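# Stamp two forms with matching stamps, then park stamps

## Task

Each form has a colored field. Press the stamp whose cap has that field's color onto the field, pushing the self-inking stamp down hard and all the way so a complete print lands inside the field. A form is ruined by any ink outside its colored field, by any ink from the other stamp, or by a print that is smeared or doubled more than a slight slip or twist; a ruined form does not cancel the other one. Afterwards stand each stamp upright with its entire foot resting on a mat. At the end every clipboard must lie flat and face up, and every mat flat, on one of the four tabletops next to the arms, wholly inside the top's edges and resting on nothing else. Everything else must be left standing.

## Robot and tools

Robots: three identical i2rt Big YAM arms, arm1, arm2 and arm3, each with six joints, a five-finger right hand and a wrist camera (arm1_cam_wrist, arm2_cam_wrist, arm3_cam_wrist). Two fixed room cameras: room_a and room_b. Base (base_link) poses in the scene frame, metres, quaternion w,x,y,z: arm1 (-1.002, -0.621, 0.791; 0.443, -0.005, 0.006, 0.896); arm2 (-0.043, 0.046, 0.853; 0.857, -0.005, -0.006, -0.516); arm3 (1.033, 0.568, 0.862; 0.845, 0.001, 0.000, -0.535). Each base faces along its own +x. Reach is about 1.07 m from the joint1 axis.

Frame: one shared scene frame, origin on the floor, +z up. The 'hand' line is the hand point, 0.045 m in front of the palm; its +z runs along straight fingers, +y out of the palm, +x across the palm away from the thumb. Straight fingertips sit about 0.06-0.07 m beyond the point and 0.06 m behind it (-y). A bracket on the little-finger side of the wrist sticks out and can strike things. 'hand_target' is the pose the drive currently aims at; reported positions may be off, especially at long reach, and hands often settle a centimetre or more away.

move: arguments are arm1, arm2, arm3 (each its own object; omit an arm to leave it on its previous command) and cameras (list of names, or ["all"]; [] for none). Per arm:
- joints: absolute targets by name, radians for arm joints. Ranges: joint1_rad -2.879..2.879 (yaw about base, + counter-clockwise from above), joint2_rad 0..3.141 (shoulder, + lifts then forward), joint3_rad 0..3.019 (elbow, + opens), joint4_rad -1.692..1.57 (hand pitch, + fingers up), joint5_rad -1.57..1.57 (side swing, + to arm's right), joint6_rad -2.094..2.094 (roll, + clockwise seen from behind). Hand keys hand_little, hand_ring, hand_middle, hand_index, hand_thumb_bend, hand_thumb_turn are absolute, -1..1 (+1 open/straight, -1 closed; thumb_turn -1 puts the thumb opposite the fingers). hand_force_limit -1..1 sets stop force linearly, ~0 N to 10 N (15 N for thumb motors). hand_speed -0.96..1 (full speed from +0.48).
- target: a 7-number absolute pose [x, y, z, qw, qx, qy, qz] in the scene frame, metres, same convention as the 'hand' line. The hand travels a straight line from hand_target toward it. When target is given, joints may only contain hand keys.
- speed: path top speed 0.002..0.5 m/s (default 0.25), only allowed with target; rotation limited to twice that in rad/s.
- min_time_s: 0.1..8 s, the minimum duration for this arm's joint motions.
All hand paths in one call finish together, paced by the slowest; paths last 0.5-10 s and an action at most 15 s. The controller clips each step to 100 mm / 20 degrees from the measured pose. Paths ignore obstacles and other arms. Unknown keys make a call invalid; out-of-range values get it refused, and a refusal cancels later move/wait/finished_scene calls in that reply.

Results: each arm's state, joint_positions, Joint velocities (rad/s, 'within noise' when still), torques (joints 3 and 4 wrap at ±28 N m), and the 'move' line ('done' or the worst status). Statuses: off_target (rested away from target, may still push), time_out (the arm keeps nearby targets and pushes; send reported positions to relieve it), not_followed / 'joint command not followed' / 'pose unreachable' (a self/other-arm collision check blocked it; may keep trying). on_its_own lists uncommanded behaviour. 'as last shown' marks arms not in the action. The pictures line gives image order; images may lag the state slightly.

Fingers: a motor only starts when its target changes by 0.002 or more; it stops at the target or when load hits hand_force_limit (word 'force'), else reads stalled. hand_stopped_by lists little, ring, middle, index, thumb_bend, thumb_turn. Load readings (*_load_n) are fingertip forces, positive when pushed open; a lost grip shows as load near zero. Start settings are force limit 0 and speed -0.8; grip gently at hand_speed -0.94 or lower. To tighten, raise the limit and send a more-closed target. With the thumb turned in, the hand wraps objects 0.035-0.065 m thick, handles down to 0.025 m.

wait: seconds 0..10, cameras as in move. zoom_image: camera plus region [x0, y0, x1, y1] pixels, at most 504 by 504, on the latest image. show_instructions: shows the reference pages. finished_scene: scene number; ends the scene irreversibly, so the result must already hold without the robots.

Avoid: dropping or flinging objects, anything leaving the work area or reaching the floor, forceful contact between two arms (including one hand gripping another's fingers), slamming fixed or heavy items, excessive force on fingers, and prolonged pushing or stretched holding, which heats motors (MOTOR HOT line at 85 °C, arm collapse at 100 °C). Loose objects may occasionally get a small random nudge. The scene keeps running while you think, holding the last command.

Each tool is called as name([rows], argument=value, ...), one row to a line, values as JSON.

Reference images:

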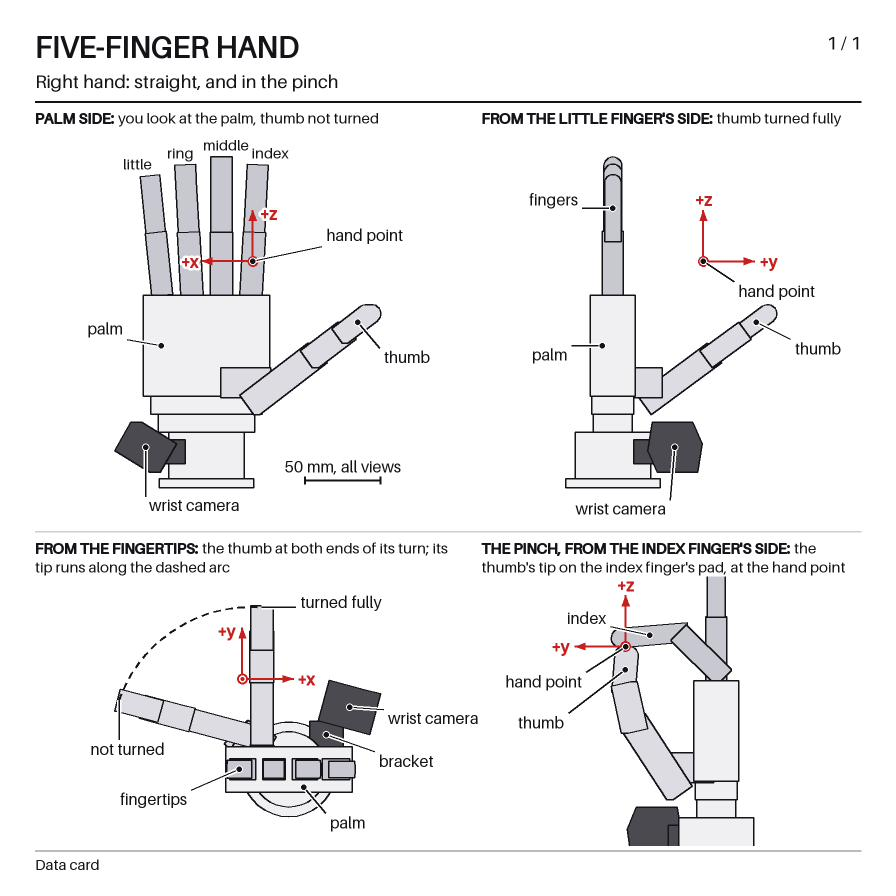

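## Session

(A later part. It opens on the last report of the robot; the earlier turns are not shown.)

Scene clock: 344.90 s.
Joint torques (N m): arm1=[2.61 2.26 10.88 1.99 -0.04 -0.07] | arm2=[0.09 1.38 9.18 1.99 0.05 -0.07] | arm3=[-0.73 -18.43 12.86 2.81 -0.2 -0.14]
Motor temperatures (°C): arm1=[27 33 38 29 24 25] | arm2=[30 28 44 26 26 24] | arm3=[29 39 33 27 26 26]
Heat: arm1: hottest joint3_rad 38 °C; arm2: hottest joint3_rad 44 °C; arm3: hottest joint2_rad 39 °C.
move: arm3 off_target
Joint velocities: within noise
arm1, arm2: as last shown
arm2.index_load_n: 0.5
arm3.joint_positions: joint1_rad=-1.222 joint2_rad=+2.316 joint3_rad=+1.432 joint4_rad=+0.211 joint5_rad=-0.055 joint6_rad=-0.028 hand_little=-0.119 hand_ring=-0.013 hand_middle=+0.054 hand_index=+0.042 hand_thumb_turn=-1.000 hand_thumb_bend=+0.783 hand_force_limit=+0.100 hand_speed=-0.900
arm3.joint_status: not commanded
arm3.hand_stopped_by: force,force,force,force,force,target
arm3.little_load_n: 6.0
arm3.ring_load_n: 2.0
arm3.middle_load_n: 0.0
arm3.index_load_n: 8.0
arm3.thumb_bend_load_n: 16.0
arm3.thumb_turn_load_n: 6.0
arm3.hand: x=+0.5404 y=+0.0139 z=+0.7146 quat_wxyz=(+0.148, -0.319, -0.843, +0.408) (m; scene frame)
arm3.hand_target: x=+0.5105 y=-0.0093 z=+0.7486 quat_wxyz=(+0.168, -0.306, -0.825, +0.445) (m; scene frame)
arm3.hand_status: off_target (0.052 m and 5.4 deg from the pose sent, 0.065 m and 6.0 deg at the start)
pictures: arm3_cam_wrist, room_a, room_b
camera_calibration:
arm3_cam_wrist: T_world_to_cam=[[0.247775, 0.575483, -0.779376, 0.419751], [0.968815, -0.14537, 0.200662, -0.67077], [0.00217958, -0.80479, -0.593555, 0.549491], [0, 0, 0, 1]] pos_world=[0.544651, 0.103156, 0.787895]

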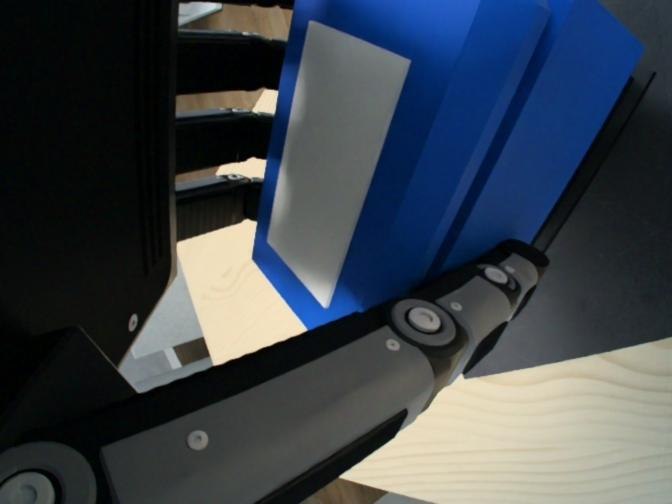

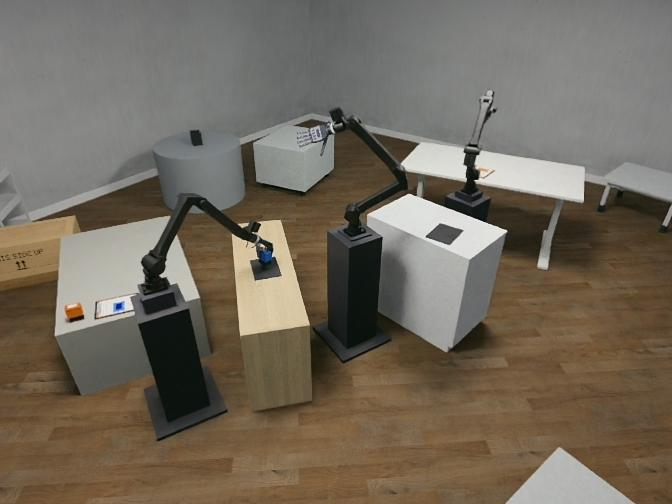

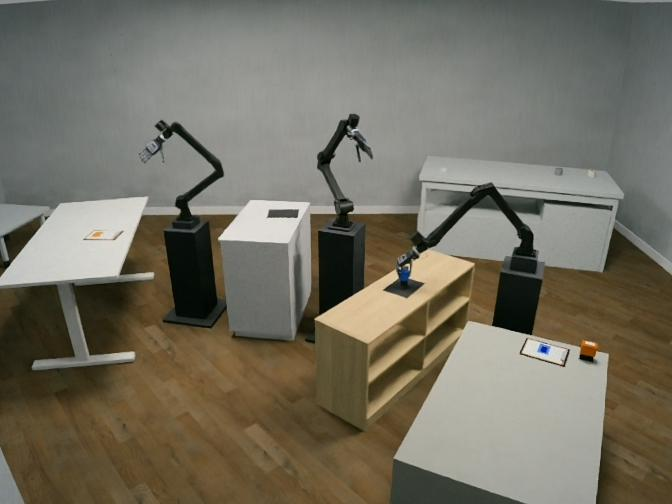

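move(arm3={"target": [0.508, -0.008, 0.727, 0.168, -0.3062, -0.8255, 0.445], "speed": 0.05}, cameras=["arm3_cam_wrist", "room_b", "room_a"])

zoom_image(camera="room_a", region=[240, 230, 300, 275])

zoom_image(camera="room_b", region=[370, 260, 440, 312])

Scene clock: 348.57 s.
Joint torques (N m): arm1=[2.55 2.08 10.85 1.99 -0.05 -0.06] | arm2=[0.09 1.32 9.18 1.98 0.05 -0.07] | arm3=[-1.73 -19.14 12.25 2.89 -0.2 -0.15]
Motor temperatures (°C): arm1=[27 33 38 29 24 25] | arm2=[29 28 44 26 26 24] | arm3=[29 39 33 27 26 26]
Heat: arm1: hottest joint3_rad 38 °C; arm2: hottest joint3_rad 44 °C; arm3: hottest joint2_rad 39 °C.
move: arm3 off_target
Joint velocities: within noise
arm1, arm2: as last shown
arm2.index_load_n: 0.0
arm3.joint_positions: joint1_rad=-1.222 joint2_rad=+2.355 joint3_rad=+1.432 joint4_rad=+0.244 joint5_rad=-0.059 joint6_rad=-0.031 hand_little=-0.119 hand_ring=-0.013 hand_middle=+0.054 hand_index=+0.042 hand_thumb_turn=-1.000 hand_thumb_bend=+0.783 hand_force_limit=+0.100 hand_speed=-0.900
arm3.joint_status: not commanded
arm3.hand_stopped_by: force,force,force,force,force,target
arm3.little_load_n: 6.0
arm3.ring_load_n: 2.0
arm3.middle_load_n: 0.0
arm3.index_load_n: 8.0
arm3.thumb_bend_load_n: 16.0
arm3.thumb_turn_load_n: 6.0
arm3.hand: x=+0.5437 y=+0.0167 z=+0.6923 quat_wxyz=(+0.146, -0.318, -0.844, +0.406) (m; scene frame)
arm3.hand_target: x=+0.5105 y=-0.0052 z=+0.7296 quat_wxyz=(+0.168, -0.306, -0.825, +0.444) (m; scene frame)
arm3.hand_status: off_target (0.056 m and 5.8 deg from the pose sent, 0.041 m and 5.5 deg at the start)
pictures: arm3_cam_wrist, room_a, room_b
camera_calibration:
arm3_cam_wrist: T_world_to_cam=[[0.248552, 0.579792, -0.775927, 0.397048], [0.968584, -0.142006, 0.204156, -0.671537], [0.0081816, -0.802294, -0.596874, 0.537488], [0, 0, 0, 1]] pos_world=[0.547355, 0.105655, 0.765991]

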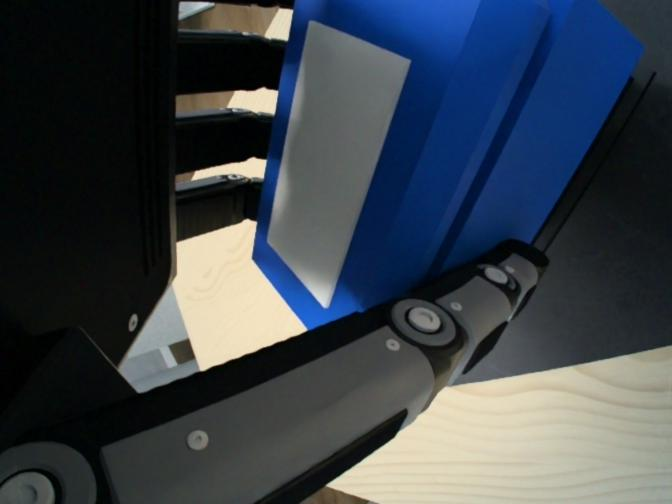

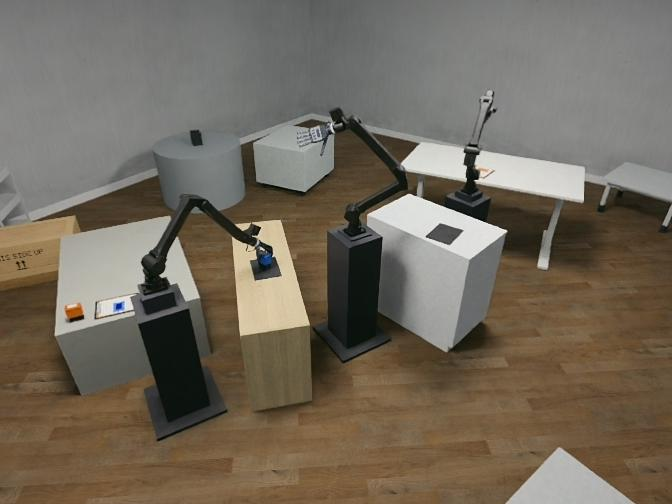

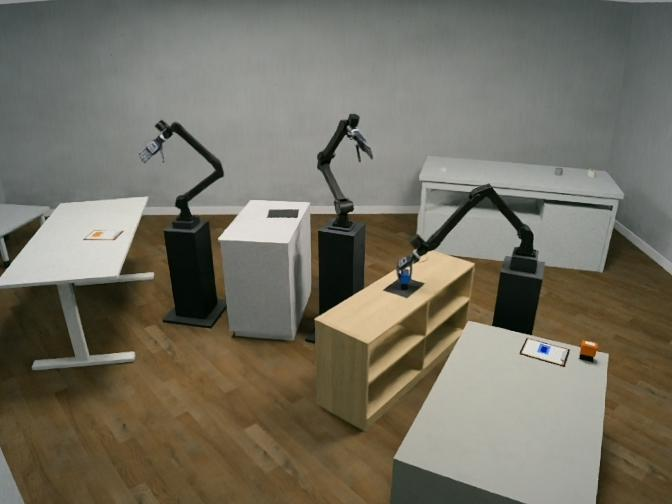

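Scaled by 8.400 from the camera's 672x504 image, which has a finer 960x720 frame.

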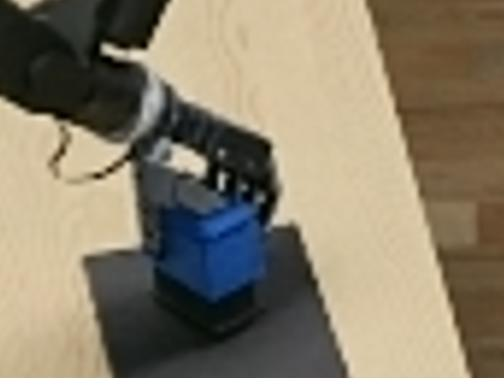

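Scaled by 7.200 from the camera's 672x504 image, which has a finer 960x720 frame.

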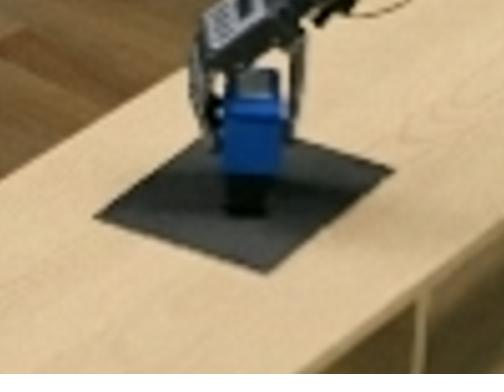

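move(arm3={"target": [0.506, -0.006, 0.716, 0.168, -0.3062, -0.8255, 0.445], "speed": 0.04})

move(arm3={"target": [0.506, -0.006, 0.707, 0.168, -0.3062, -0.8255, 0.445], "speed": 0.04}, cameras=["arm3_cam_wrist", "room_b", "room_a"])

zoom_image(camera="room_a", region=[240, 230, 300, 275])

zoom_image(camera="room_b", region=[370, 260, 440, 312])

Scene clock: 350.57 s.
Joint torques (N m): arm1=[2.73 2.14 10.86 1.99 -0.04 -0.06] | arm2=[0.15 1.32 9.18 2 0.05 -0.07] | arm3=[-1.9 -18.61 12.25 2.84 -0.19 -0.15]
Motor temperatures (°C): arm1=[27 33 38 28 24 25] | arm2=[29 28 44 26 26 24] | arm3=[29 40 33 27 26 26]
Heat: arm1: hottest joint3_rad 38 °C; arm2: hottest joint3_rad 44 °C; arm3: hottest joint2_rad 40 °C.
move: arm3 off_target
Joint velocities: within noise
arm1.joint_positions: joint1_rad=+1.940 joint2_rad=+0.621 joint3_rad=+1.438 joint4_rad=-1.498 joint5_rad=-0.041 joint6_rad=-1.009 hand_little=+1.000 hand_ring=+1.000 hand_middle=+1.000 hand_index=+1.000 hand_thumb_turn=+1.000 hand_thumb_bend=+1.000 hand_force_limit=+0.000 hand_speed=-0.800
arm1.joint_status: not commanded
arm1.hand_stopped_by: target,target,target,target,target,target
arm1.little_load_n: 0.0
arm1.ring_load_n: 0.0
arm1.middle_load_n: 0.0
arm1.index_load_n: 0.0
arm1.thumb_bend_load_n: 0.0
arm1.thumb_turn_load_n: 0.0
arm1.hand: x=-1.1244 y=-0.7604 z=+1.2628 quat_wxyz=(-0.290, -0.211, +0.875, -0.326) (m; scene frame)
arm1.hand_target: x=-1.1230 y=-0.7611 z=+1.2744 quat_wxyz=(-0.297, -0.214, +0.867, -0.337) (m; scene frame)
arm1.hand_status: not commanded
arm2.joint_positions: joint1_rad=+0.868 joint2_rad=+0.628 joint3_rad=+1.414 joint4_rad=-1.158 joint5_rad=+0.039 joint6_rad=-1.162 hand_little=+1.000 hand_ring=+1.000 hand_middle=+1.000 hand_index=+1.000 hand_thumb_turn=+1.000 hand_thumb_bend=+1.000 hand_force_limit=+0.000 hand_speed=-0.800
arm2.joint_status: not commanded
arm2.hand_stopped_by: target,target,target,target,target,target
arm2.little_load_n: 0.0
arm2.ring_load_n: 0.0
arm2.middle_load_n: 0.0
arm2.index_load_n: 0.0
arm2.thumb_bend_load_n: 0.0
arm2.thumb_turn_load_n: 0.0
arm2.hand: x=+0.1924 y=-0.0506 z=+1.3887 quat_wxyz=(-0.033, +0.781, -0.260, +0.567) (m; scene frame)
arm2.hand_target: x=+0.1905 y=-0.0500 z=+1.3994 quat_wxyz=(-0.034, +0.774, -0.258, +0.577) (m; scene frame)
arm2.hand_status: not commanded
arm3.joint_positions: joint1_rad=-1.224 joint2_rad=+2.371 joint3_rad=+1.437 joint4_rad=+0.261 joint5_rad=-0.063 joint6_rad=-0.033 hand_little=-0.119 hand_ring=-0.013 hand_middle=+0.054 hand_index=+0.042 hand_thumb_turn=-1.000 hand_thumb_bend=+0.783 hand_force_limit=+0.100 hand_speed=-0.900
arm3.joint_status: not commanded
arm3.hand_stopped_by: force,force,force,force,force,target
arm3.little_load_n: 6.0
arm3.ring_load_n: 2.0
arm3.middle_load_n: 0.0
arm3.index_load_n: 8.0
arm3.thumb_bend_load_n: 15.5
arm3.thumb_turn_load_n: 6.0
arm3.hand: x=+0.5426 y=+0.0162 z=+0.6854 quat_wxyz=(+0.146, -0.316, -0.844, +0.409) (m; scene frame)
arm3.hand_target: x=+0.5083 y=-0.0032 z=+0.7186 quat_wxyz=(+0.168, -0.306, -0.825, +0.445) (m; scene frame)
arm3.hand_status: off_target (0.053 m and 5.4 deg from the pose sent, 0.050 m and 5.8 deg at the start)
pictures: none

Scene clock: 351.57 s.
Joint torques (N m): arm1=[2.84 2.37 10.89 1.98 -0.04 -0.06] | arm2=[0.03 1.38 9.18 2 0.05 -0.07] | arm3=[-1.85 -17.85 12.01 2.82 -0.19 -0.15]
Motor temperatures (°C): arm1=[27 33 38 28 24 25] | arm2=[29 28 44 26 26 24] | arm3=[29 40 33 27 26 26]
Heat: arm1: hottest joint3_rad 38 °C; arm2: hottest joint3_rad 44 °C; arm3: hottest joint2_rad 40 °C.
move: arm3 off_target
Joint velocities: within noise
arm1, arm2: as last shown
arm2.thumb_bend_load_n: 0.5
arm3.joint_positions: joint1_rad=-1.224 joint2_rad=+2.380 joint3_rad=+1.448 joint4_rad=+0.274 joint5_rad=-0.063 joint6_rad=-0.034 hand_little=-0.119 hand_ring=-0.013 hand_middle=+0.054 hand_index=+0.042 hand_thumb_turn=-1.000 hand_thumb_bend=+0.783 hand_force_limit=+0.100 hand_speed=-0.900
arm3.joint_status: not commanded
arm3.hand_stopped_by: force,force,force,force,force,target
arm3.little_load_n: 6.0
arm3.ring_load_n: 1.5
arm3.middle_load_n: 0.0
arm3.index_load_n: 8.5
arm3.thumb_bend_load_n: 15.5
arm3.thumb_turn_load_n: 6.5
arm3.hand: x=+0.5385 y=+0.0125 z=+0.6853 quat_wxyz=(+0.149, -0.315, -0.841, +0.414) (m; scene frame)
arm3.hand_target: x=+0.5078 y=-0.0035 z=+0.7090 quat_wxyz=(+0.168, -0.306, -0.825, +0.444) (m; scene frame)
arm3.hand_status: off_target (0.043 m and 4.6 deg from the pose sent, 0.048 m and 5.4 deg at the start)
pictures: arm3_cam_wrist, room_a, room_b
camera_calibration:
arm3_cam_wrist: T_world_to_cam=[[0.23576, 0.569386, -0.787538, 0.410343], [0.971808, -0.135923, 0.192652, -0.65959], [0.00264883, -0.810756, -0.585379, 0.525256], [0, 0, 0, 1]] pos_world=[0.542861, 0.102557, 0.757706]

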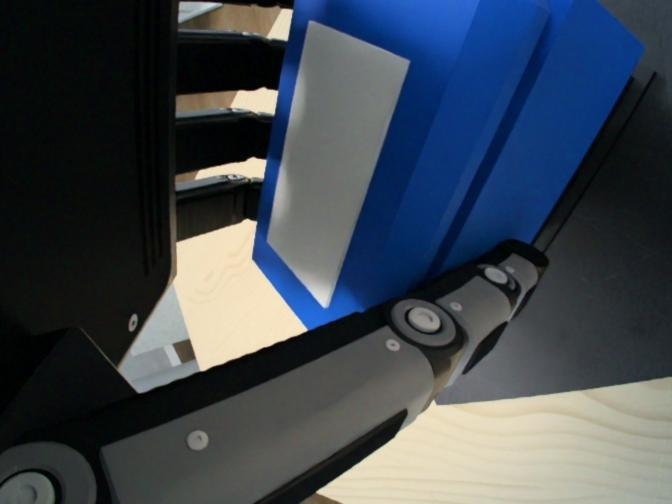

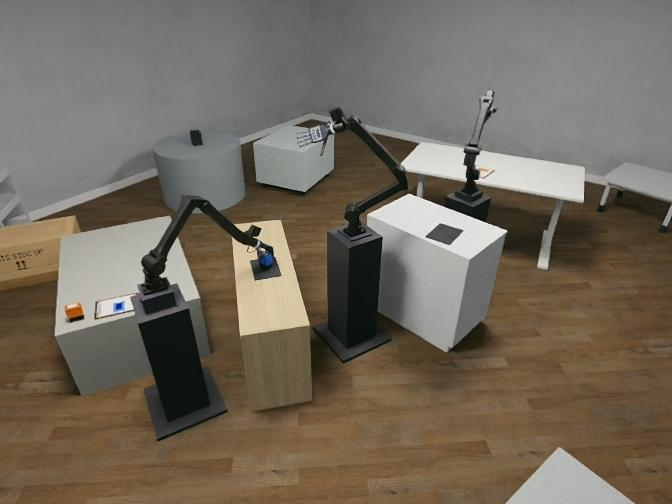

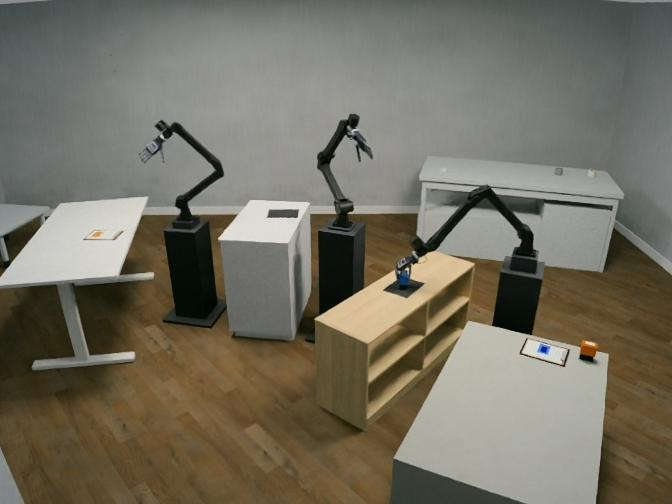

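Scaled by 8.400 from the camera's 672x504 image, which has a finer 960x720 frame.

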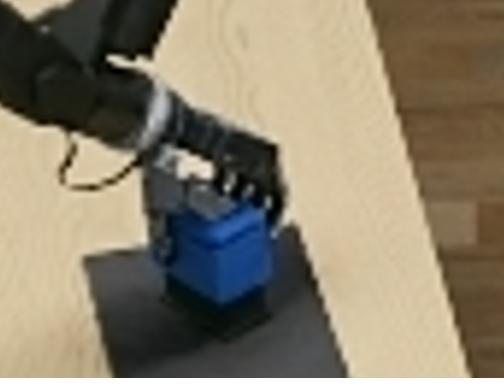

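Scaled by 7.200 from the camera's 672x504 image, which has a finer 960x720 frame.

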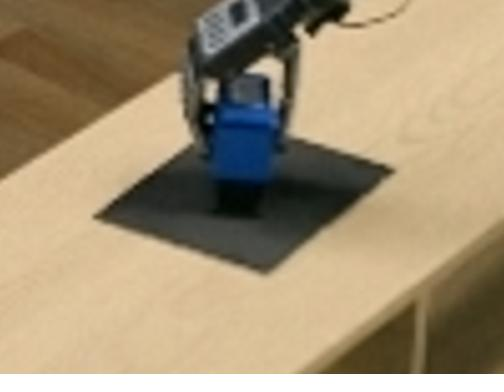

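move(arm3={"target": [0.508, -0.004, 0.714, 0.168, -0.3062, -0.8255, 0.445], "speed": 0.04})

move(arm3={"joints": {"hand_little": 0.2, "hand_ring": 0.2, "hand_middle": 0.2, "hand_index": 0.2, "hand_thumb_bend": 0.9, "hand_speed": -0.85}}, cameras=["arm3_cam_wrist", "room_b"])

zoom_image(camera="room_b", region=[370, 260, 440, 312])

Scene clock: 353.63 s.
Joint torques (N m): arm1=[2.73 2.14 10.86 1.98 -0.05 -0.06] | arm2=[0.15 1.38 9.18 1.99 0.05 -0.07] | arm3=[-1.85 -19.08 10.95 2.65 -0.18 -0.15]
Motor temperatures (°C): arm1=[27 33 38 28 24 25] | arm2=[29 28 44 26 26 24] | arm3=[29 40 33 27 26 26]
Heat: arm1: hottest joint3_rad 38 °C; arm2: hottest joint3_rad 44 °C; arm3: hottest joint2_rad 40 °C.
move: arm3 off_target
Joint velocities: within noise
arm1, arm2: as last shown
arm1.thumb_bend_load_n: 0.5
arm2.thumb_bend_load_n: 0.0
arm3.joint_positions: joint1_rad=-1.224 joint2_rad=+2.380 joint3_rad=+1.448 joint4_rad=+0.274 joint5_rad=-0.063 joint6_rad=-0.034 hand_little=-0.119 hand_ring=-0.013 hand_middle=+0.054 hand_index=+0.042 hand_thumb_turn=-1.000 hand_thumb_bend=+0.783 hand_force_limit=+0.100 hand_speed=-0.900
arm3.joint_status: not commanded
arm3.hand_stopped_by: force,force,force,force,force,target
arm3.little_load_n: 6.0
arm3.ring_load_n: 2.0
arm3.middle_load_n: 0.0
arm3.index_load_n: 8.0
arm3.thumb_bend_load_n: 15.5
arm3.thumb_turn_load_n: 6.5
arm3.hand: x=+0.5384 y=+0.0124 z=+0.6854 quat_wxyz=(+0.149, -0.314, -0.841, +0.414) (m; scene frame)
arm3.hand_target: x=+0.5093 y=-0.0021 z=+0.7157 quat_wxyz=(+0.168, -0.306, -0.825, +0.445) (m; scene frame)
arm3.hand_status: off_target (0.045 m and 4.6 deg from the pose sent, 0.045 m and 4.6 deg at the start)
pictures: none

Scene clock: 354.87 s.
Joint torques (N m): arm1=[2.67 2.2 10.85 1.99 -0.05 -0.05] | arm2=[0.09 1.38 9.18 1.99 0.05 -0.07] | arm3=[-1.9 -19.02 10.92 2.65 -0.18 -0.14]
Motor temperatures (°C): arm1=[27 33 38 28 24 25] | arm2=[29 28 44 26 26 24] | arm3=[29 40 33 27 26 26]
Heat: arm1: hottest joint3_rad 38 °C; arm2: hottest joint3_rad 44 °C; arm3: hottest joint2_rad 40 °C.
move: arm3 done
Joint velocities: within noise
arm1, arm2: as last shown
arm1.thumb_bend_load_n: 0.0
arm3.joint_positions: joint1_rad=-1.224 joint2_rad=+2.380 joint3_rad=+1.448 joint4_rad=+0.274 joint5_rad=-0.063 joint6_rad=-0.034 hand_little=+0.200 hand_ring=+0.200 hand_middle=+0.200 hand_index=+0.200 hand_thumb_turn=-1.000 hand_thumb_bend=+0.900 hand_force_limit=+0.100 hand_speed=-0.850
arm3.joint_status: all done
arm3.hand_stopped_by: target,target,target,target,target,target
arm3.little_load_n: 0.0
arm3.ring_load_n: 0.0
arm3.middle_load_n: 0.0
arm3.index_load_n: 0.0
arm3.thumb_bend_load_n: 0.0
arm3.thumb_turn_load_n: 0.0
arm3.hand: x=+0.5384 y=+0.0123 z=+0.6855 quat_wxyz=(+0.149, -0.314, -0.841, +0.415) (m; scene frame)
arm3.hand_target: x=+0.5093 y=-0.0021 z=+0.7157 quat_wxyz=(+0.168, -0.306, -0.825, +0.445) (m; scene frame)
arm3.hand_status: not commanded
pictures: arm3_cam_wrist, room_b
camera_calibration:
arm3_cam_wrist: T_world_to_cam=[[0.23502, 0.56912, -0.787952, 0.411302], [0.971987, -0.135317, 0.192175, -0.659337], [0.00274697, -0.811044, -0.584979, 0.524826], [0, 0, 0, 1]] pos_world=[0.542761, 0.102357, 0.757807]

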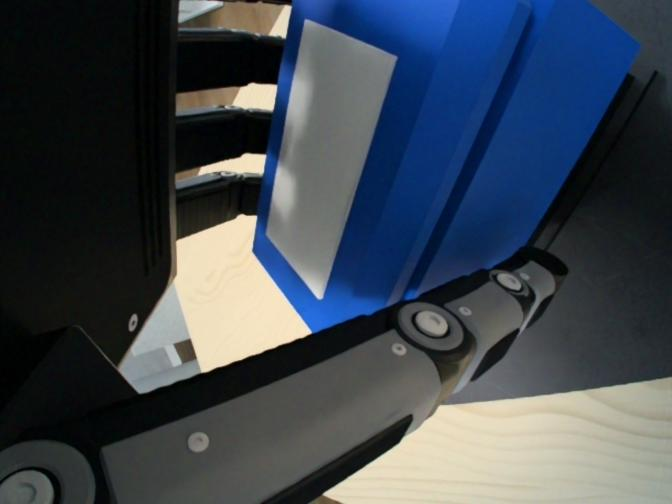

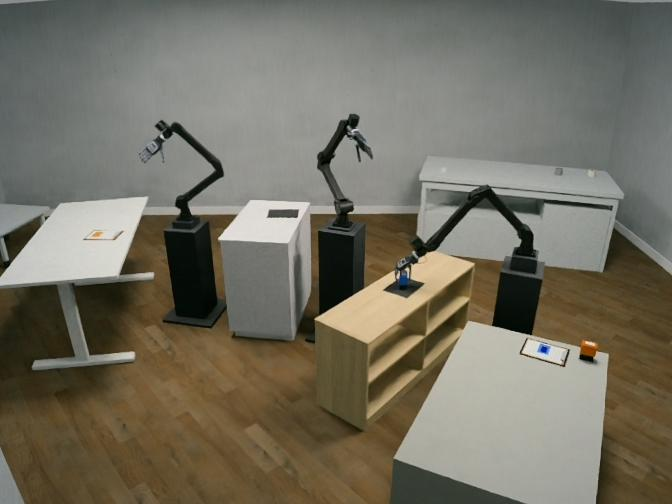

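Scaled by 7.200 from the camera's 672x504 image, which has a finer 960x720 frame.

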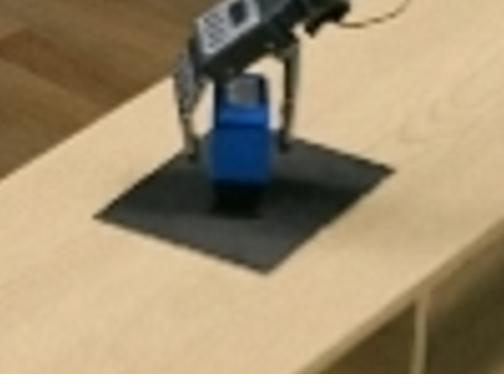

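move(arm3={"joints": {"hand_little": 0.55, "hand_ring": 0.55, "hand_middle": 0.55, "hand_index": 0.55, "hand_thumb_bend": 0.99, "hand_speed": -0.6}})

move(arm3={"target": [0.536, 0.012, 0.76, 0.149, -0.314, -0.841, 0.415], "speed": 0.08}, cameras=["arm3_cam_wrist", "room_b"])

zoom_image(camera="room_b", region=[370, 260, 440, 312])

Scene clock: 356.87 s.
Joint torques (N m): arm1=[2.67 2.2 10.88 1.99 -0.05 -0.07] | arm2=[0.09 1.38 9.18 2 0.05 -0.07] | arm3=[-1.79 -18.96 10.96 2.61 -0.17 -0.14]
Motor temperatures (°C): arm1=[27 33 38 28 24 25] | arm2=[29 27 44 26 26 24] | arm3=[29 41 33 27 26 26]
Heat: arm1: hottest joint3_rad 38 °C; arm2: hottest joint3_rad 44 °C; arm3: hottest joint2_rad 41 °C.
move: arm3 done
Joint velocities: within noise
arm1, arm2: as last shown
arm3.joint_positions: joint1_rad=-1.224 joint2_rad=+2.380 joint3_rad=+1.448 joint4_rad=+0.274 joint5_rad=-0.063 joint6_rad=-0.034 hand_little=+0.550 hand_ring=+0.550 hand_middle=+0.550 hand_index=+0.550 hand_thumb_turn=-1.000 hand_thumb_bend=+0.990 hand_force_limit=+0.100 hand_speed=-0.600
arm3.joint_status: all done
arm3.hand_stopped_by: target,target,target,target,target,target
arm3.little_load_n: -0.5
arm3.ring_load_n: 0.0
arm3.middle_load_n: 0.0
arm3.index_load_n: 0.0
arm3.thumb_bend_load_n: 0.0
arm3.thumb_turn_load_n: 0.0
arm3.hand: x=+0.5384 y=+0.0123 z=+0.6855 quat_wxyz=(+0.149, -0.314, -0.841, +0.415) (m; scene frame)
arm3.hand_target: x=+0.5094 y=-0.0021 z=+0.7157 quat_wxyz=(+0.168, -0.306, -0.825, +0.444) (m; scene frame)
arm3.hand_status: not commanded
pictures: none

Scene clock: 358.33 s.
Joint torques (N m): arm1=[2.55 2.14 10.88 1.99 -0.04 -0.06] | arm2=[0.09 1.32 9.2 1.99 0.05 -0.07] | arm3=[-0.97 -19.55 7.41 1.11 -0.2 -0.04]
Motor temperatures (°C): arm1=[27 33 38 28 24 25] | arm2=[29 27 44 26 26 24] | arm3=[29 41 33 27 26 26]
Heat: arm1: hottest joint3_rad 38 °C; arm2: hottest joint3_rad 44 °C; arm3: hottest joint2_rad 41 °C.
move: arm3 done
Joint velocities: within noise
arm1, arm2: as last shown
arm3.joint_positions: joint1_rad=-1.224 joint2_rad=+2.254 joint3_rad=+1.431 joint4_rad=+0.163 joint5_rad=-0.063 joint6_rad=-0.034 hand_little=+0.550 hand_ring=+0.550 hand_middle=+0.550 hand_index=+0.550 hand_thumb_turn=-1.000 hand_thumb_bend=+0.990 hand_force_limit=+0.100 hand_speed=-0.600
arm3.joint_status: not commanded
arm3.hand_stopped_by: target,target,target,target,target,target
arm3.little_load_n: 0.0
arm3.ring_load_n: 0.0
arm3.middle_load_n: 0.0
arm3.index_load_n: 0.0
arm3.thumb_bend_load_n: 0.0
arm3.thumb_turn_load_n: 0.0
arm3.hand: x=+0.5368 y=+0.0105 z=+0.7502 quat_wxyz=(+0.148, -0.315, -0.841, +0.414) (m; scene frame)
arm3.hand_target: x=+0.5358 y=+0.0120 z=+0.7600 quat_wxyz=(+0.149, -0.314, -0.841, +0.415) (m; scene frame)
arm3.hand_status: done (0.010 m and 0.2 deg from the pose sent, 0.075 m and 0.1 deg at the start)
pictures: arm3_cam_wrist, room_b
camera_calibration:
arm3_cam_wrist: T_world_to_cam=[[0.236259, 0.570355, -0.786687, 0.462109], [0.971683, -0.135635, 0.193481, -0.671195], [0.00365036, -0.810123, -0.586249, 0.561718], [0, 0, 0, 1]] pos_world=[0.540961, 0.100457, 0.822705]

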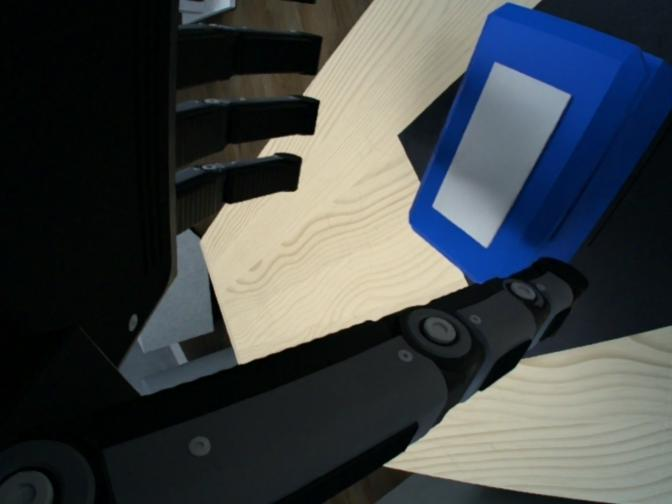

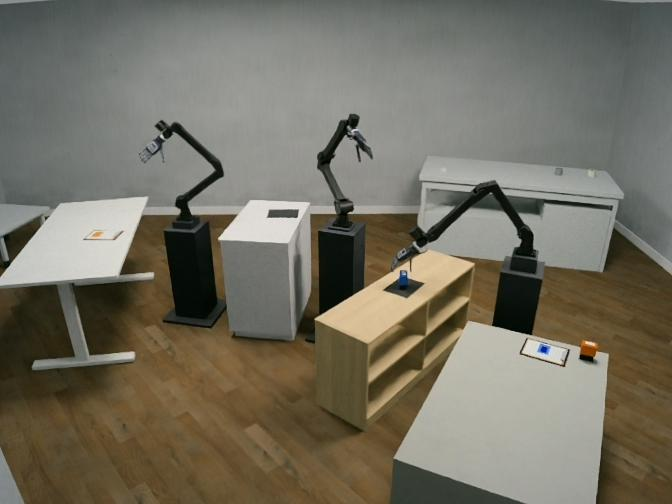

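Scaled by 7.200 from the camera's 672x504 image, which has a finer 960x720 frame.

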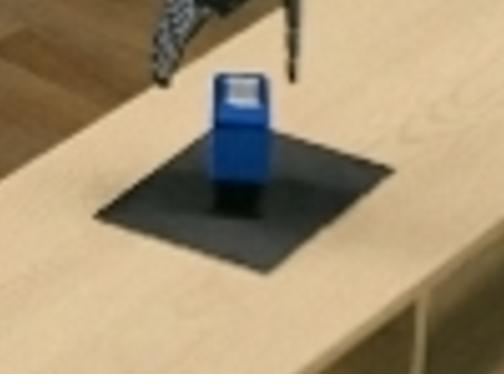

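move(arm3={"target": [0.60, 0.10, 0.90, 0.149, -0.314, -0.841, 0.415], "speed": 0.25})

move(arm3={"joints": {"joint1_rad": 0.62}, "min_time_s": 3.5}, cameras=["arm3_cam_wrist", "room_b", "room_a"])

zoom_image(camera="room_b", region=[500, 310, 620, 400])

Scene clock: 362.93 s.
Joint torques (N m): arm1=[2.67 2.2 10.88 1.99 -0.05 -0.06] | arm2=[0.15 1.38 9.18 1.99 0.05 -0.07] | arm3=[-1.67 -14.68 8.32 1.13 -0.2 -0.17]
Motor temperatures (°C): arm1=[27 33 38 28 24 25] | arm2=[29 27 44 26 26 24] | arm3=[29 42 33 27 26 26]
Heat: arm1: hottest joint3_rad 38 °C; arm2: hottest joint3_rad 44 °C; arm3: hottest joint2_rad 42 °C.
move: arm3 done
Joint velocities: within noise
arm1, arm2: as last shown
arm3.joint_positions: joint1_rad=-1.248 joint2_rad=+1.788 joint3_rad=+1.110 joint4_rad=+0.022 joint5_rad=-0.089 joint6_rad=-0.041 hand_little=+0.550 hand_ring=+0.550 hand_middle=+0.550 hand_index=+0.550 hand_thumb_turn=-1.000 hand_thumb_bend=+0.990 hand_force_limit=+0.100 hand_speed=-0.600
arm3.joint_status: not commanded
arm3.hand_stopped_by: target,target,target,target,target,target
arm3.little_load_n: 0.0
arm3.ring_load_n: 0.0
arm3.middle_load_n: 0.0
arm3.index_load_n: 0.0
arm3.thumb_bend_load_n: 0.0
arm3.thumb_turn_load_n: 0.0
arm3.hand: x=+0.6031 y=+0.0923 z=+0.8970 quat_wxyz=(+0.145, -0.316, -0.839, +0.418) (m; scene frame)
arm3.hand_target: x=+0.6000 y=+0.0999 z=+0.8999 quat_wxyz=(+0.149, -0.314, -0.841, +0.415) (m; scene frame)
arm3.hand_status: done (0.009 m and 0.6 deg from the pose sent, 0.186 m and 0.2 deg at the start)
pictures: none

Scene clock: 366.90 s.
Joint torques (N m): arm1=[2.73 2.14 10.89 1.99 -0.04 -0.06] | arm2=[0.09 1.38 9.2 2 0.05 -0.07] | arm3=[-1.26 -14.51 8.35 1.16 -0.11 -0.16]
Motor temperatures (°C): arm1=[27 33 38 28 24 25] | arm2=[29 27 44 26 26 24] | arm3=[29 41 33 26 26 26]
Heat: arm1: hottest joint3_rad 38 °C; arm2: hottest joint3_rad 44 °C; arm3: hottest joint2_rad 41 °C.
move: arm3 done
Joint velocities: within noise
arm1, arm2: as last shown
arm3.joint_positions: joint1_rad=+0.625 joint2_rad=+1.788 joint3_rad=+1.110 joint4_rad=+0.022 joint5_rad=-0.091 joint6_rad=-0.041 hand_little=+0.550 hand_ring=+0.550 hand_middle=+0.550 hand_index=+0.550 hand_thumb_turn=-1.000 hand_thumb_bend=+0.990 hand_force_limit=+0.100 hand_speed=-0.600
arm3.joint_status: all done
arm3.hand_stopped_by: target,target,target,target,target,target
arm3.little_load_n: 0.0
arm3.ring_load_n: 0.0
arm3.middle_load_n: 0.0
arm3.index_load_n: 0.0
arm3.thumb_bend_load_n: 0.5
arm3.thumb_turn_load_n: 0.0
arm3.hand: x=+1.6157 y=+0.3000 z=+0.8977 quat_wxyz=(-0.253, +0.489, -0.751, +0.364) (m; scene frame)
arm3.hand_target: x=+1.6107 y=+0.2975 z=+0.9005 quat_wxyz=(-0.248, +0.493, -0.750, +0.365) (m; scene frame)
arm3.hand_status: not commanded
pictures: arm3_cam_wrist, room_a, room_b
camera_calibration:
arm3_cam_wrist: T_world_to_cam=[[-0.605014, 0.0619104, -0.793804, 1.67636], [-0.165279, 0.965491, 0.201272, -0.209177], [0.778871, 0.252971, -0.573903, -0.70374], [0, 0, 0, 1]] pos_world=[1.52777, 0.276201, 0.968923]

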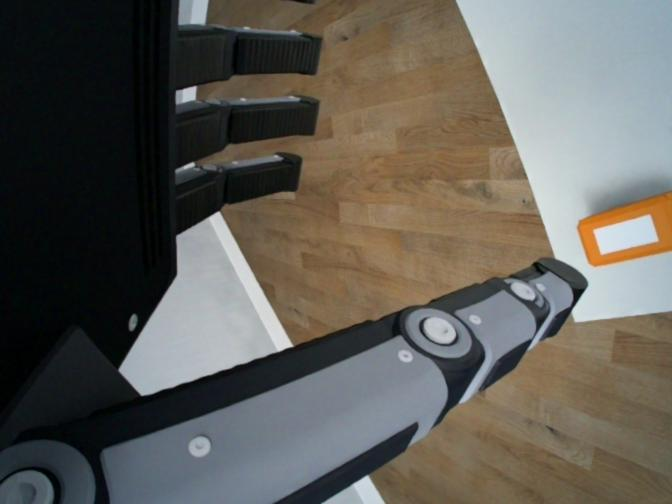

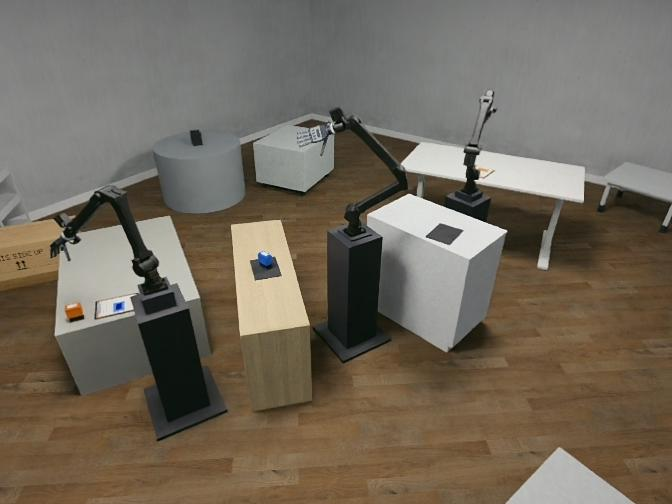

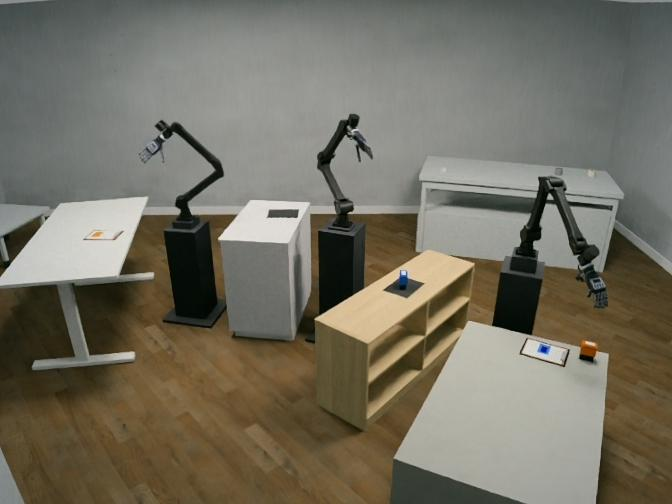

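Scaled by 4.200 from the camera's 672x504 image, which has a finer 960x720 frame.

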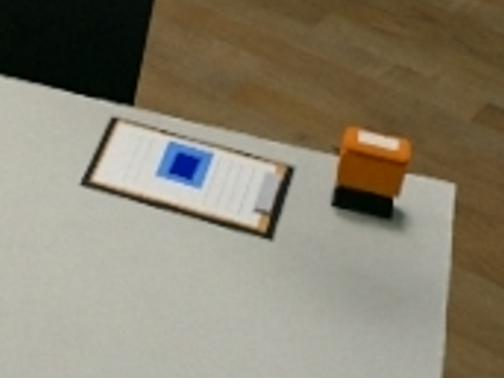

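move(arm3={"target": [1.645, 0.357, 0.75, 0.0835, -0.1889, 0.8812, -0.4259], "speed": 0.2}, cameras=["arm3_cam_wrist", "room_b"])

Scene clock: 374.97 s.
Joint torques (N m): arm1=[2.61 2.26 10.84 1.96 -0.04 -0.06] | arm2=[0.09 1.32 9.17 1.99 0.05 -0.07] | arm3=[0.09 -14.51 10.55 0.61 0.42 0.11]
Motor temperatures (°C): arm1=[27 33 38 28 24 25] | arm2=[29 27 44 26 26 24] | arm3=[29 41 33 26 26 26]
Heat: arm1: hottest joint3_rad 38 °C; arm2: hottest joint3_rad 44 °C; arm3: hottest joint2_rad 41 °C.
move: arm3 off_target
Joint velocities: within noise
arm1.joint_positions: joint1_rad=+1.940 joint2_rad=+0.621 joint3_rad=+1.438 joint4_rad=-1.498 joint5_rad=-0.041 joint6_rad=-1.009 hand_little=+1.000 hand_ring=+1.000 hand_middle=+1.000 hand_index=+1.000 hand_thumb_turn=+1.000 hand_thumb_bend=+1.000 hand_force_limit=+0.000 hand_speed=-0.800
arm1.joint_status: not commanded
arm1.hand_stopped_by: target,target,target,target,target,target
arm1.little_load_n: 0.0
arm1.ring_load_n: 0.0
arm1.middle_load_n: 0.0
arm1.index_load_n: 0.0
arm1.thumb_bend_load_n: 0.0
arm1.thumb_turn_load_n: 0.0
arm1.hand: x=-1.1244 y=-0.7604 z=+1.2628 quat_wxyz=(-0.290, -0.211, +0.875, -0.326) (m; scene frame)
arm1.hand_target: x=-1.1230 y=-0.7611 z=+1.2744 quat_wxyz=(-0.297, -0.214, +0.867, -0.337) (m; scene frame)
arm1.hand_status: not commanded
arm2.joint_positions: joint1_rad=+0.868 joint2_rad=+0.628 joint3_rad=+1.414 joint4_rad=-1.158 joint5_rad=+0.039 joint6_rad=-1.162 hand_little=+1.000 hand_ring=+1.000 hand_middle=+1.000 hand_index=+1.000 hand_thumb_turn=+1.000 hand_thumb_bend=+1.000 hand_force_limit=+0.000 hand_speed=-0.800
arm2.joint_status: not commanded
arm2.hand_stopped_by: target,target,target,target,target,target
arm2.little_load_n: 0.0
arm2.ring_load_n: 0.0
arm2.middle_load_n: 0.0
arm2.index_load_n: 0.0
arm2.thumb_bend_load_n: 0.0
arm2.thumb_turn_load_n: 0.0
arm2.hand: x=+0.1924 y=-0.0506 z=+1.3887 quat_wxyz=(-0.033, +0.781, -0.260, +0.567) (m; scene frame)
arm2.hand_target: x=+0.1905 y=-0.0500 z=+1.3994 quat_wxyz=(-0.034, +0.774, -0.258, +0.577) (m; scene frame)
arm2.hand_status: not commanded
arm3.joint_positions: joint1_rad=+0.905 joint2_rad=+2.105 joint3_rad=+1.148 joint4_rad=-0.012 joint5_rad=+0.689 joint6_rad=+0.683 hand_little=+0.550 hand_ring=+0.550 hand_middle=+0.550 hand_index=+0.550 hand_thumb_turn=-1.000 hand_thumb_bend=+0.990 hand_force_limit=+0.100 hand_speed=-0.600
arm3.joint_status: not commanded
arm3.hand_stopped_by: target,target,target,target,target,target
arm3.little_load_n: 0.0
arm3.ring_load_n: 0.0
arm3.middle_load_n: 0.0
arm3.index_load_n: 0.0
arm3.thumb_bend_load_n: 0.0
arm3.thumb_turn_load_n: 0.0
arm3.hand: x=+1.6207 y=+0.3574 z=+0.7391 quat_wxyz=(-0.068, +0.198, -0.883, +0.420) (m; scene frame)
arm3.hand_target: x=+1.6441 y=+0.3575 z=+0.7508 quat_wxyz=(-0.084, +0.189, -0.881, +0.426) (m; scene frame)
arm3.hand_status: off_target (0.027 m and 2.2 deg from the pose sent, 0.161 m and 43.1 deg at the start)
pictures: arm3_cam_wrist, room_b
camera_calibration:
arm3_cam_wrist: T_world_to_cam=[[-0.46572, 0.461342, -0.755161, 1.15284], [0.549307, 0.819759, 0.16204, -1.30892], [0.693806, -0.33935, -0.635197, -0.418368], [0, 0, 0, 1]] pos_world=[1.54616, 0.399167, 0.816933]

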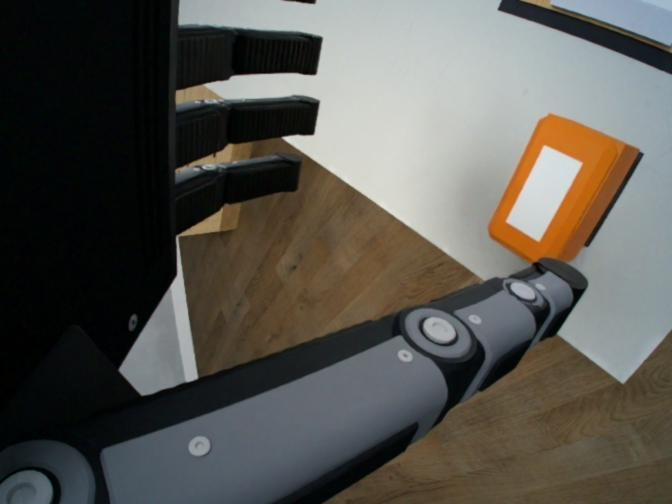

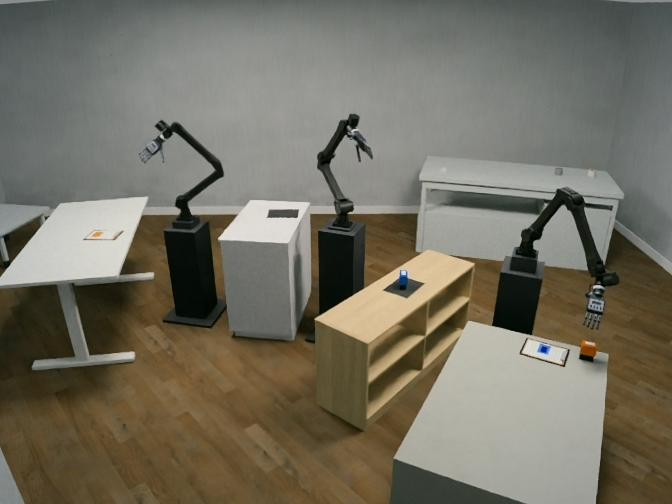

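move(arm3={"target": [1.652, 0.360, 0.66, 0.0835, -0.1889, 0.8812, -0.4259], "speed": 0.12, "joints": {"hand_little": 0.48, "hand_ring": 0.48, "hand_middle": 0.48, "hand_index": 0.48, "hand_speed": -0.5}})

move(arm3={"target": [1.655, 0.362, 0.625, 0.0835, -0.1889, 0.8812, -0.4259], "speed": 0.12}, cameras=["arm3_cam_wrist", "room_b"])

Scene clock: 379.60 s.
Joint torques (N m): arm1=[2.61 2.26 10.86 1.98 -0.05 -0.06] | arm2=[0.09 1.32 9.18 1.99 0.05 -0.07] | arm3=[0.32 -15.74 8.73 1.85 0.42 0.1]
Motor temperatures (°C): arm1=[27 33 38 28 24 25] | arm2=[29 27 44 26 26 24] | arm3=[29 41 34 26 26 26]
Heat: arm1: hottest joint3_rad 38 °C; arm2: hottest joint3_rad 44 °C; arm3: hottest joint2_rad 41 °C.
move: arm3 off_target
Joint velocities: within noise
arm1, arm2: as last shown
arm2.middle_load_n: 0.5
arm3.joint_positions: joint1_rad=+0.909 joint2_rad=+2.314 joint3_rad=+1.213 joint4_rad=+0.100 joint5_rad=+0.693 joint6_rad=+0.693 hand_little=+0.480 hand_ring=+0.480 hand_middle=+0.480 hand_index=+0.480 hand_thumb_turn=-1.000 hand_thumb_bend=+0.990 hand_force_limit=+0.100 hand_speed=-0.500
arm3.joint_status: all done
arm3.hand_stopped_by: target,target,target,target,target,target
arm3.little_load_n: 0.5
arm3.ring_load_n: 0.0
arm3.middle_load_n: 0.0
arm3.index_load_n: 0.0
arm3.thumb_bend_load_n: 0.0
arm3.thumb_turn_load_n: 0.0
arm3.hand: x=+1.6222 y=+0.3591 z=+0.6486 quat_wxyz=(-0.056, +0.202, -0.885, +0.415) (m; scene frame)
arm3.hand_target: x=+1.6508 y=+0.3606 z=+0.6612 quat_wxyz=(-0.084, +0.189, -0.881, +0.425) (m; scene frame)
arm3.hand_status: off_target (0.032 m and 3.7 deg from the pose sent, 0.085 m and 2.2 deg at the start)
pictures: none

Scene clock: 380.90 s.
Joint torques (N m): arm1=[2.61 2.2 10.86 1.98 -0.05 -0.05] | arm2=[0.09 1.38 9.18 1.99 0.05 -0.07] | arm3=[0.21 -16.26 8.1 1.87 0.41 0.11]
Motor temperatures (°C): arm1=[27 33 38 28 24 25] | arm2=[29 27 44 26 26 24] | arm3=[29 41 34 26 26 26]
Heat: arm1: hottest joint3_rad 38 °C; arm2: hottest joint3_rad 44 °C; arm3: hottest joint2_rad 41 °C.
move: arm3 off_target
Joint velocities: within noise
arm1, arm2: as last shown
arm2.middle_load_n: 0.0
arm3.joint_positions: joint1_rad=+0.913 joint2_rad=+2.402 joint3_rad=+1.254 joint4_rad=+0.143 joint5_rad=+0.696 joint6_rad=+0.698 hand_little=+0.480 hand_ring=+0.480 hand_middle=+0.480 hand_index=+0.480 hand_thumb_turn=-1.000 hand_thumb_bend=+0.990 hand_force_limit=+0.100 hand_speed=-0.500
arm3.joint_status: not commanded
arm3.hand_stopped_by: target,target,target,target,target,target
arm3.little_load_n: 0.0
arm3.ring_load_n: 0.0
arm3.middle_load_n: 0.0
arm3.index_load_n: 0.0
arm3.thumb_bend_load_n: 0.0
arm3.thumb_turn_load_n: 0.5
arm3.hand: x=+1.6255 y=+0.3607 z=+0.6131 quat_wxyz=(-0.056, +0.202, -0.885, +0.415) (m; scene frame)
arm3.hand_target: x=+1.6538 y=+0.3624 z=+0.6261 quat_wxyz=(-0.084, +0.189, -0.881, +0.425) (m; scene frame)
arm3.hand_status: off_target (0.032 m and 3.7 deg from the pose sent, 0.040 m and 3.7 deg at the start)
pictures: arm3_cam_wrist, room_b
camera_calibration:
arm3_cam_wrist: T_world_to_cam=[[-0.482802, 0.468058, -0.740151, 1.07454], [0.557238, 0.816199, 0.152662, -1.2997], [0.675565, -0.338735, -0.654882, -0.459069], [0, 0, 0, 1]] pos_world=[1.55316, 0.402362, 0.693103]

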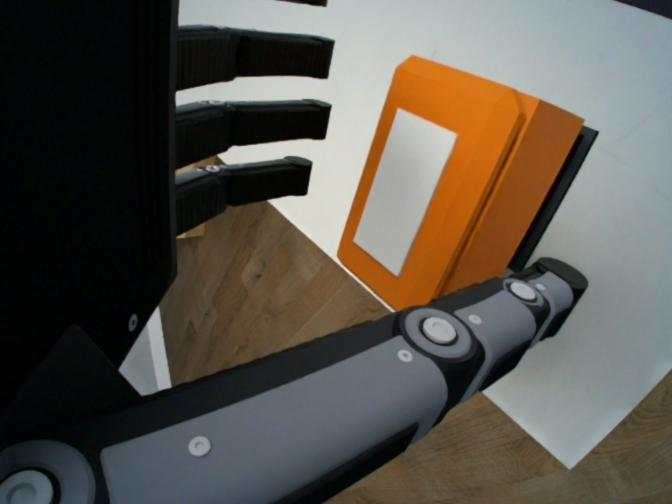

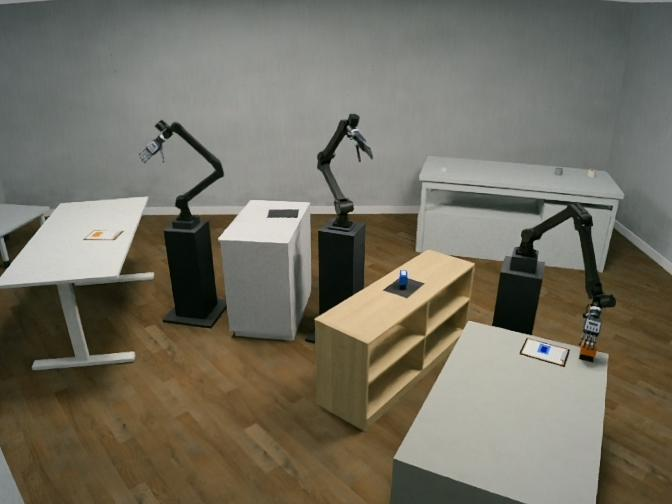

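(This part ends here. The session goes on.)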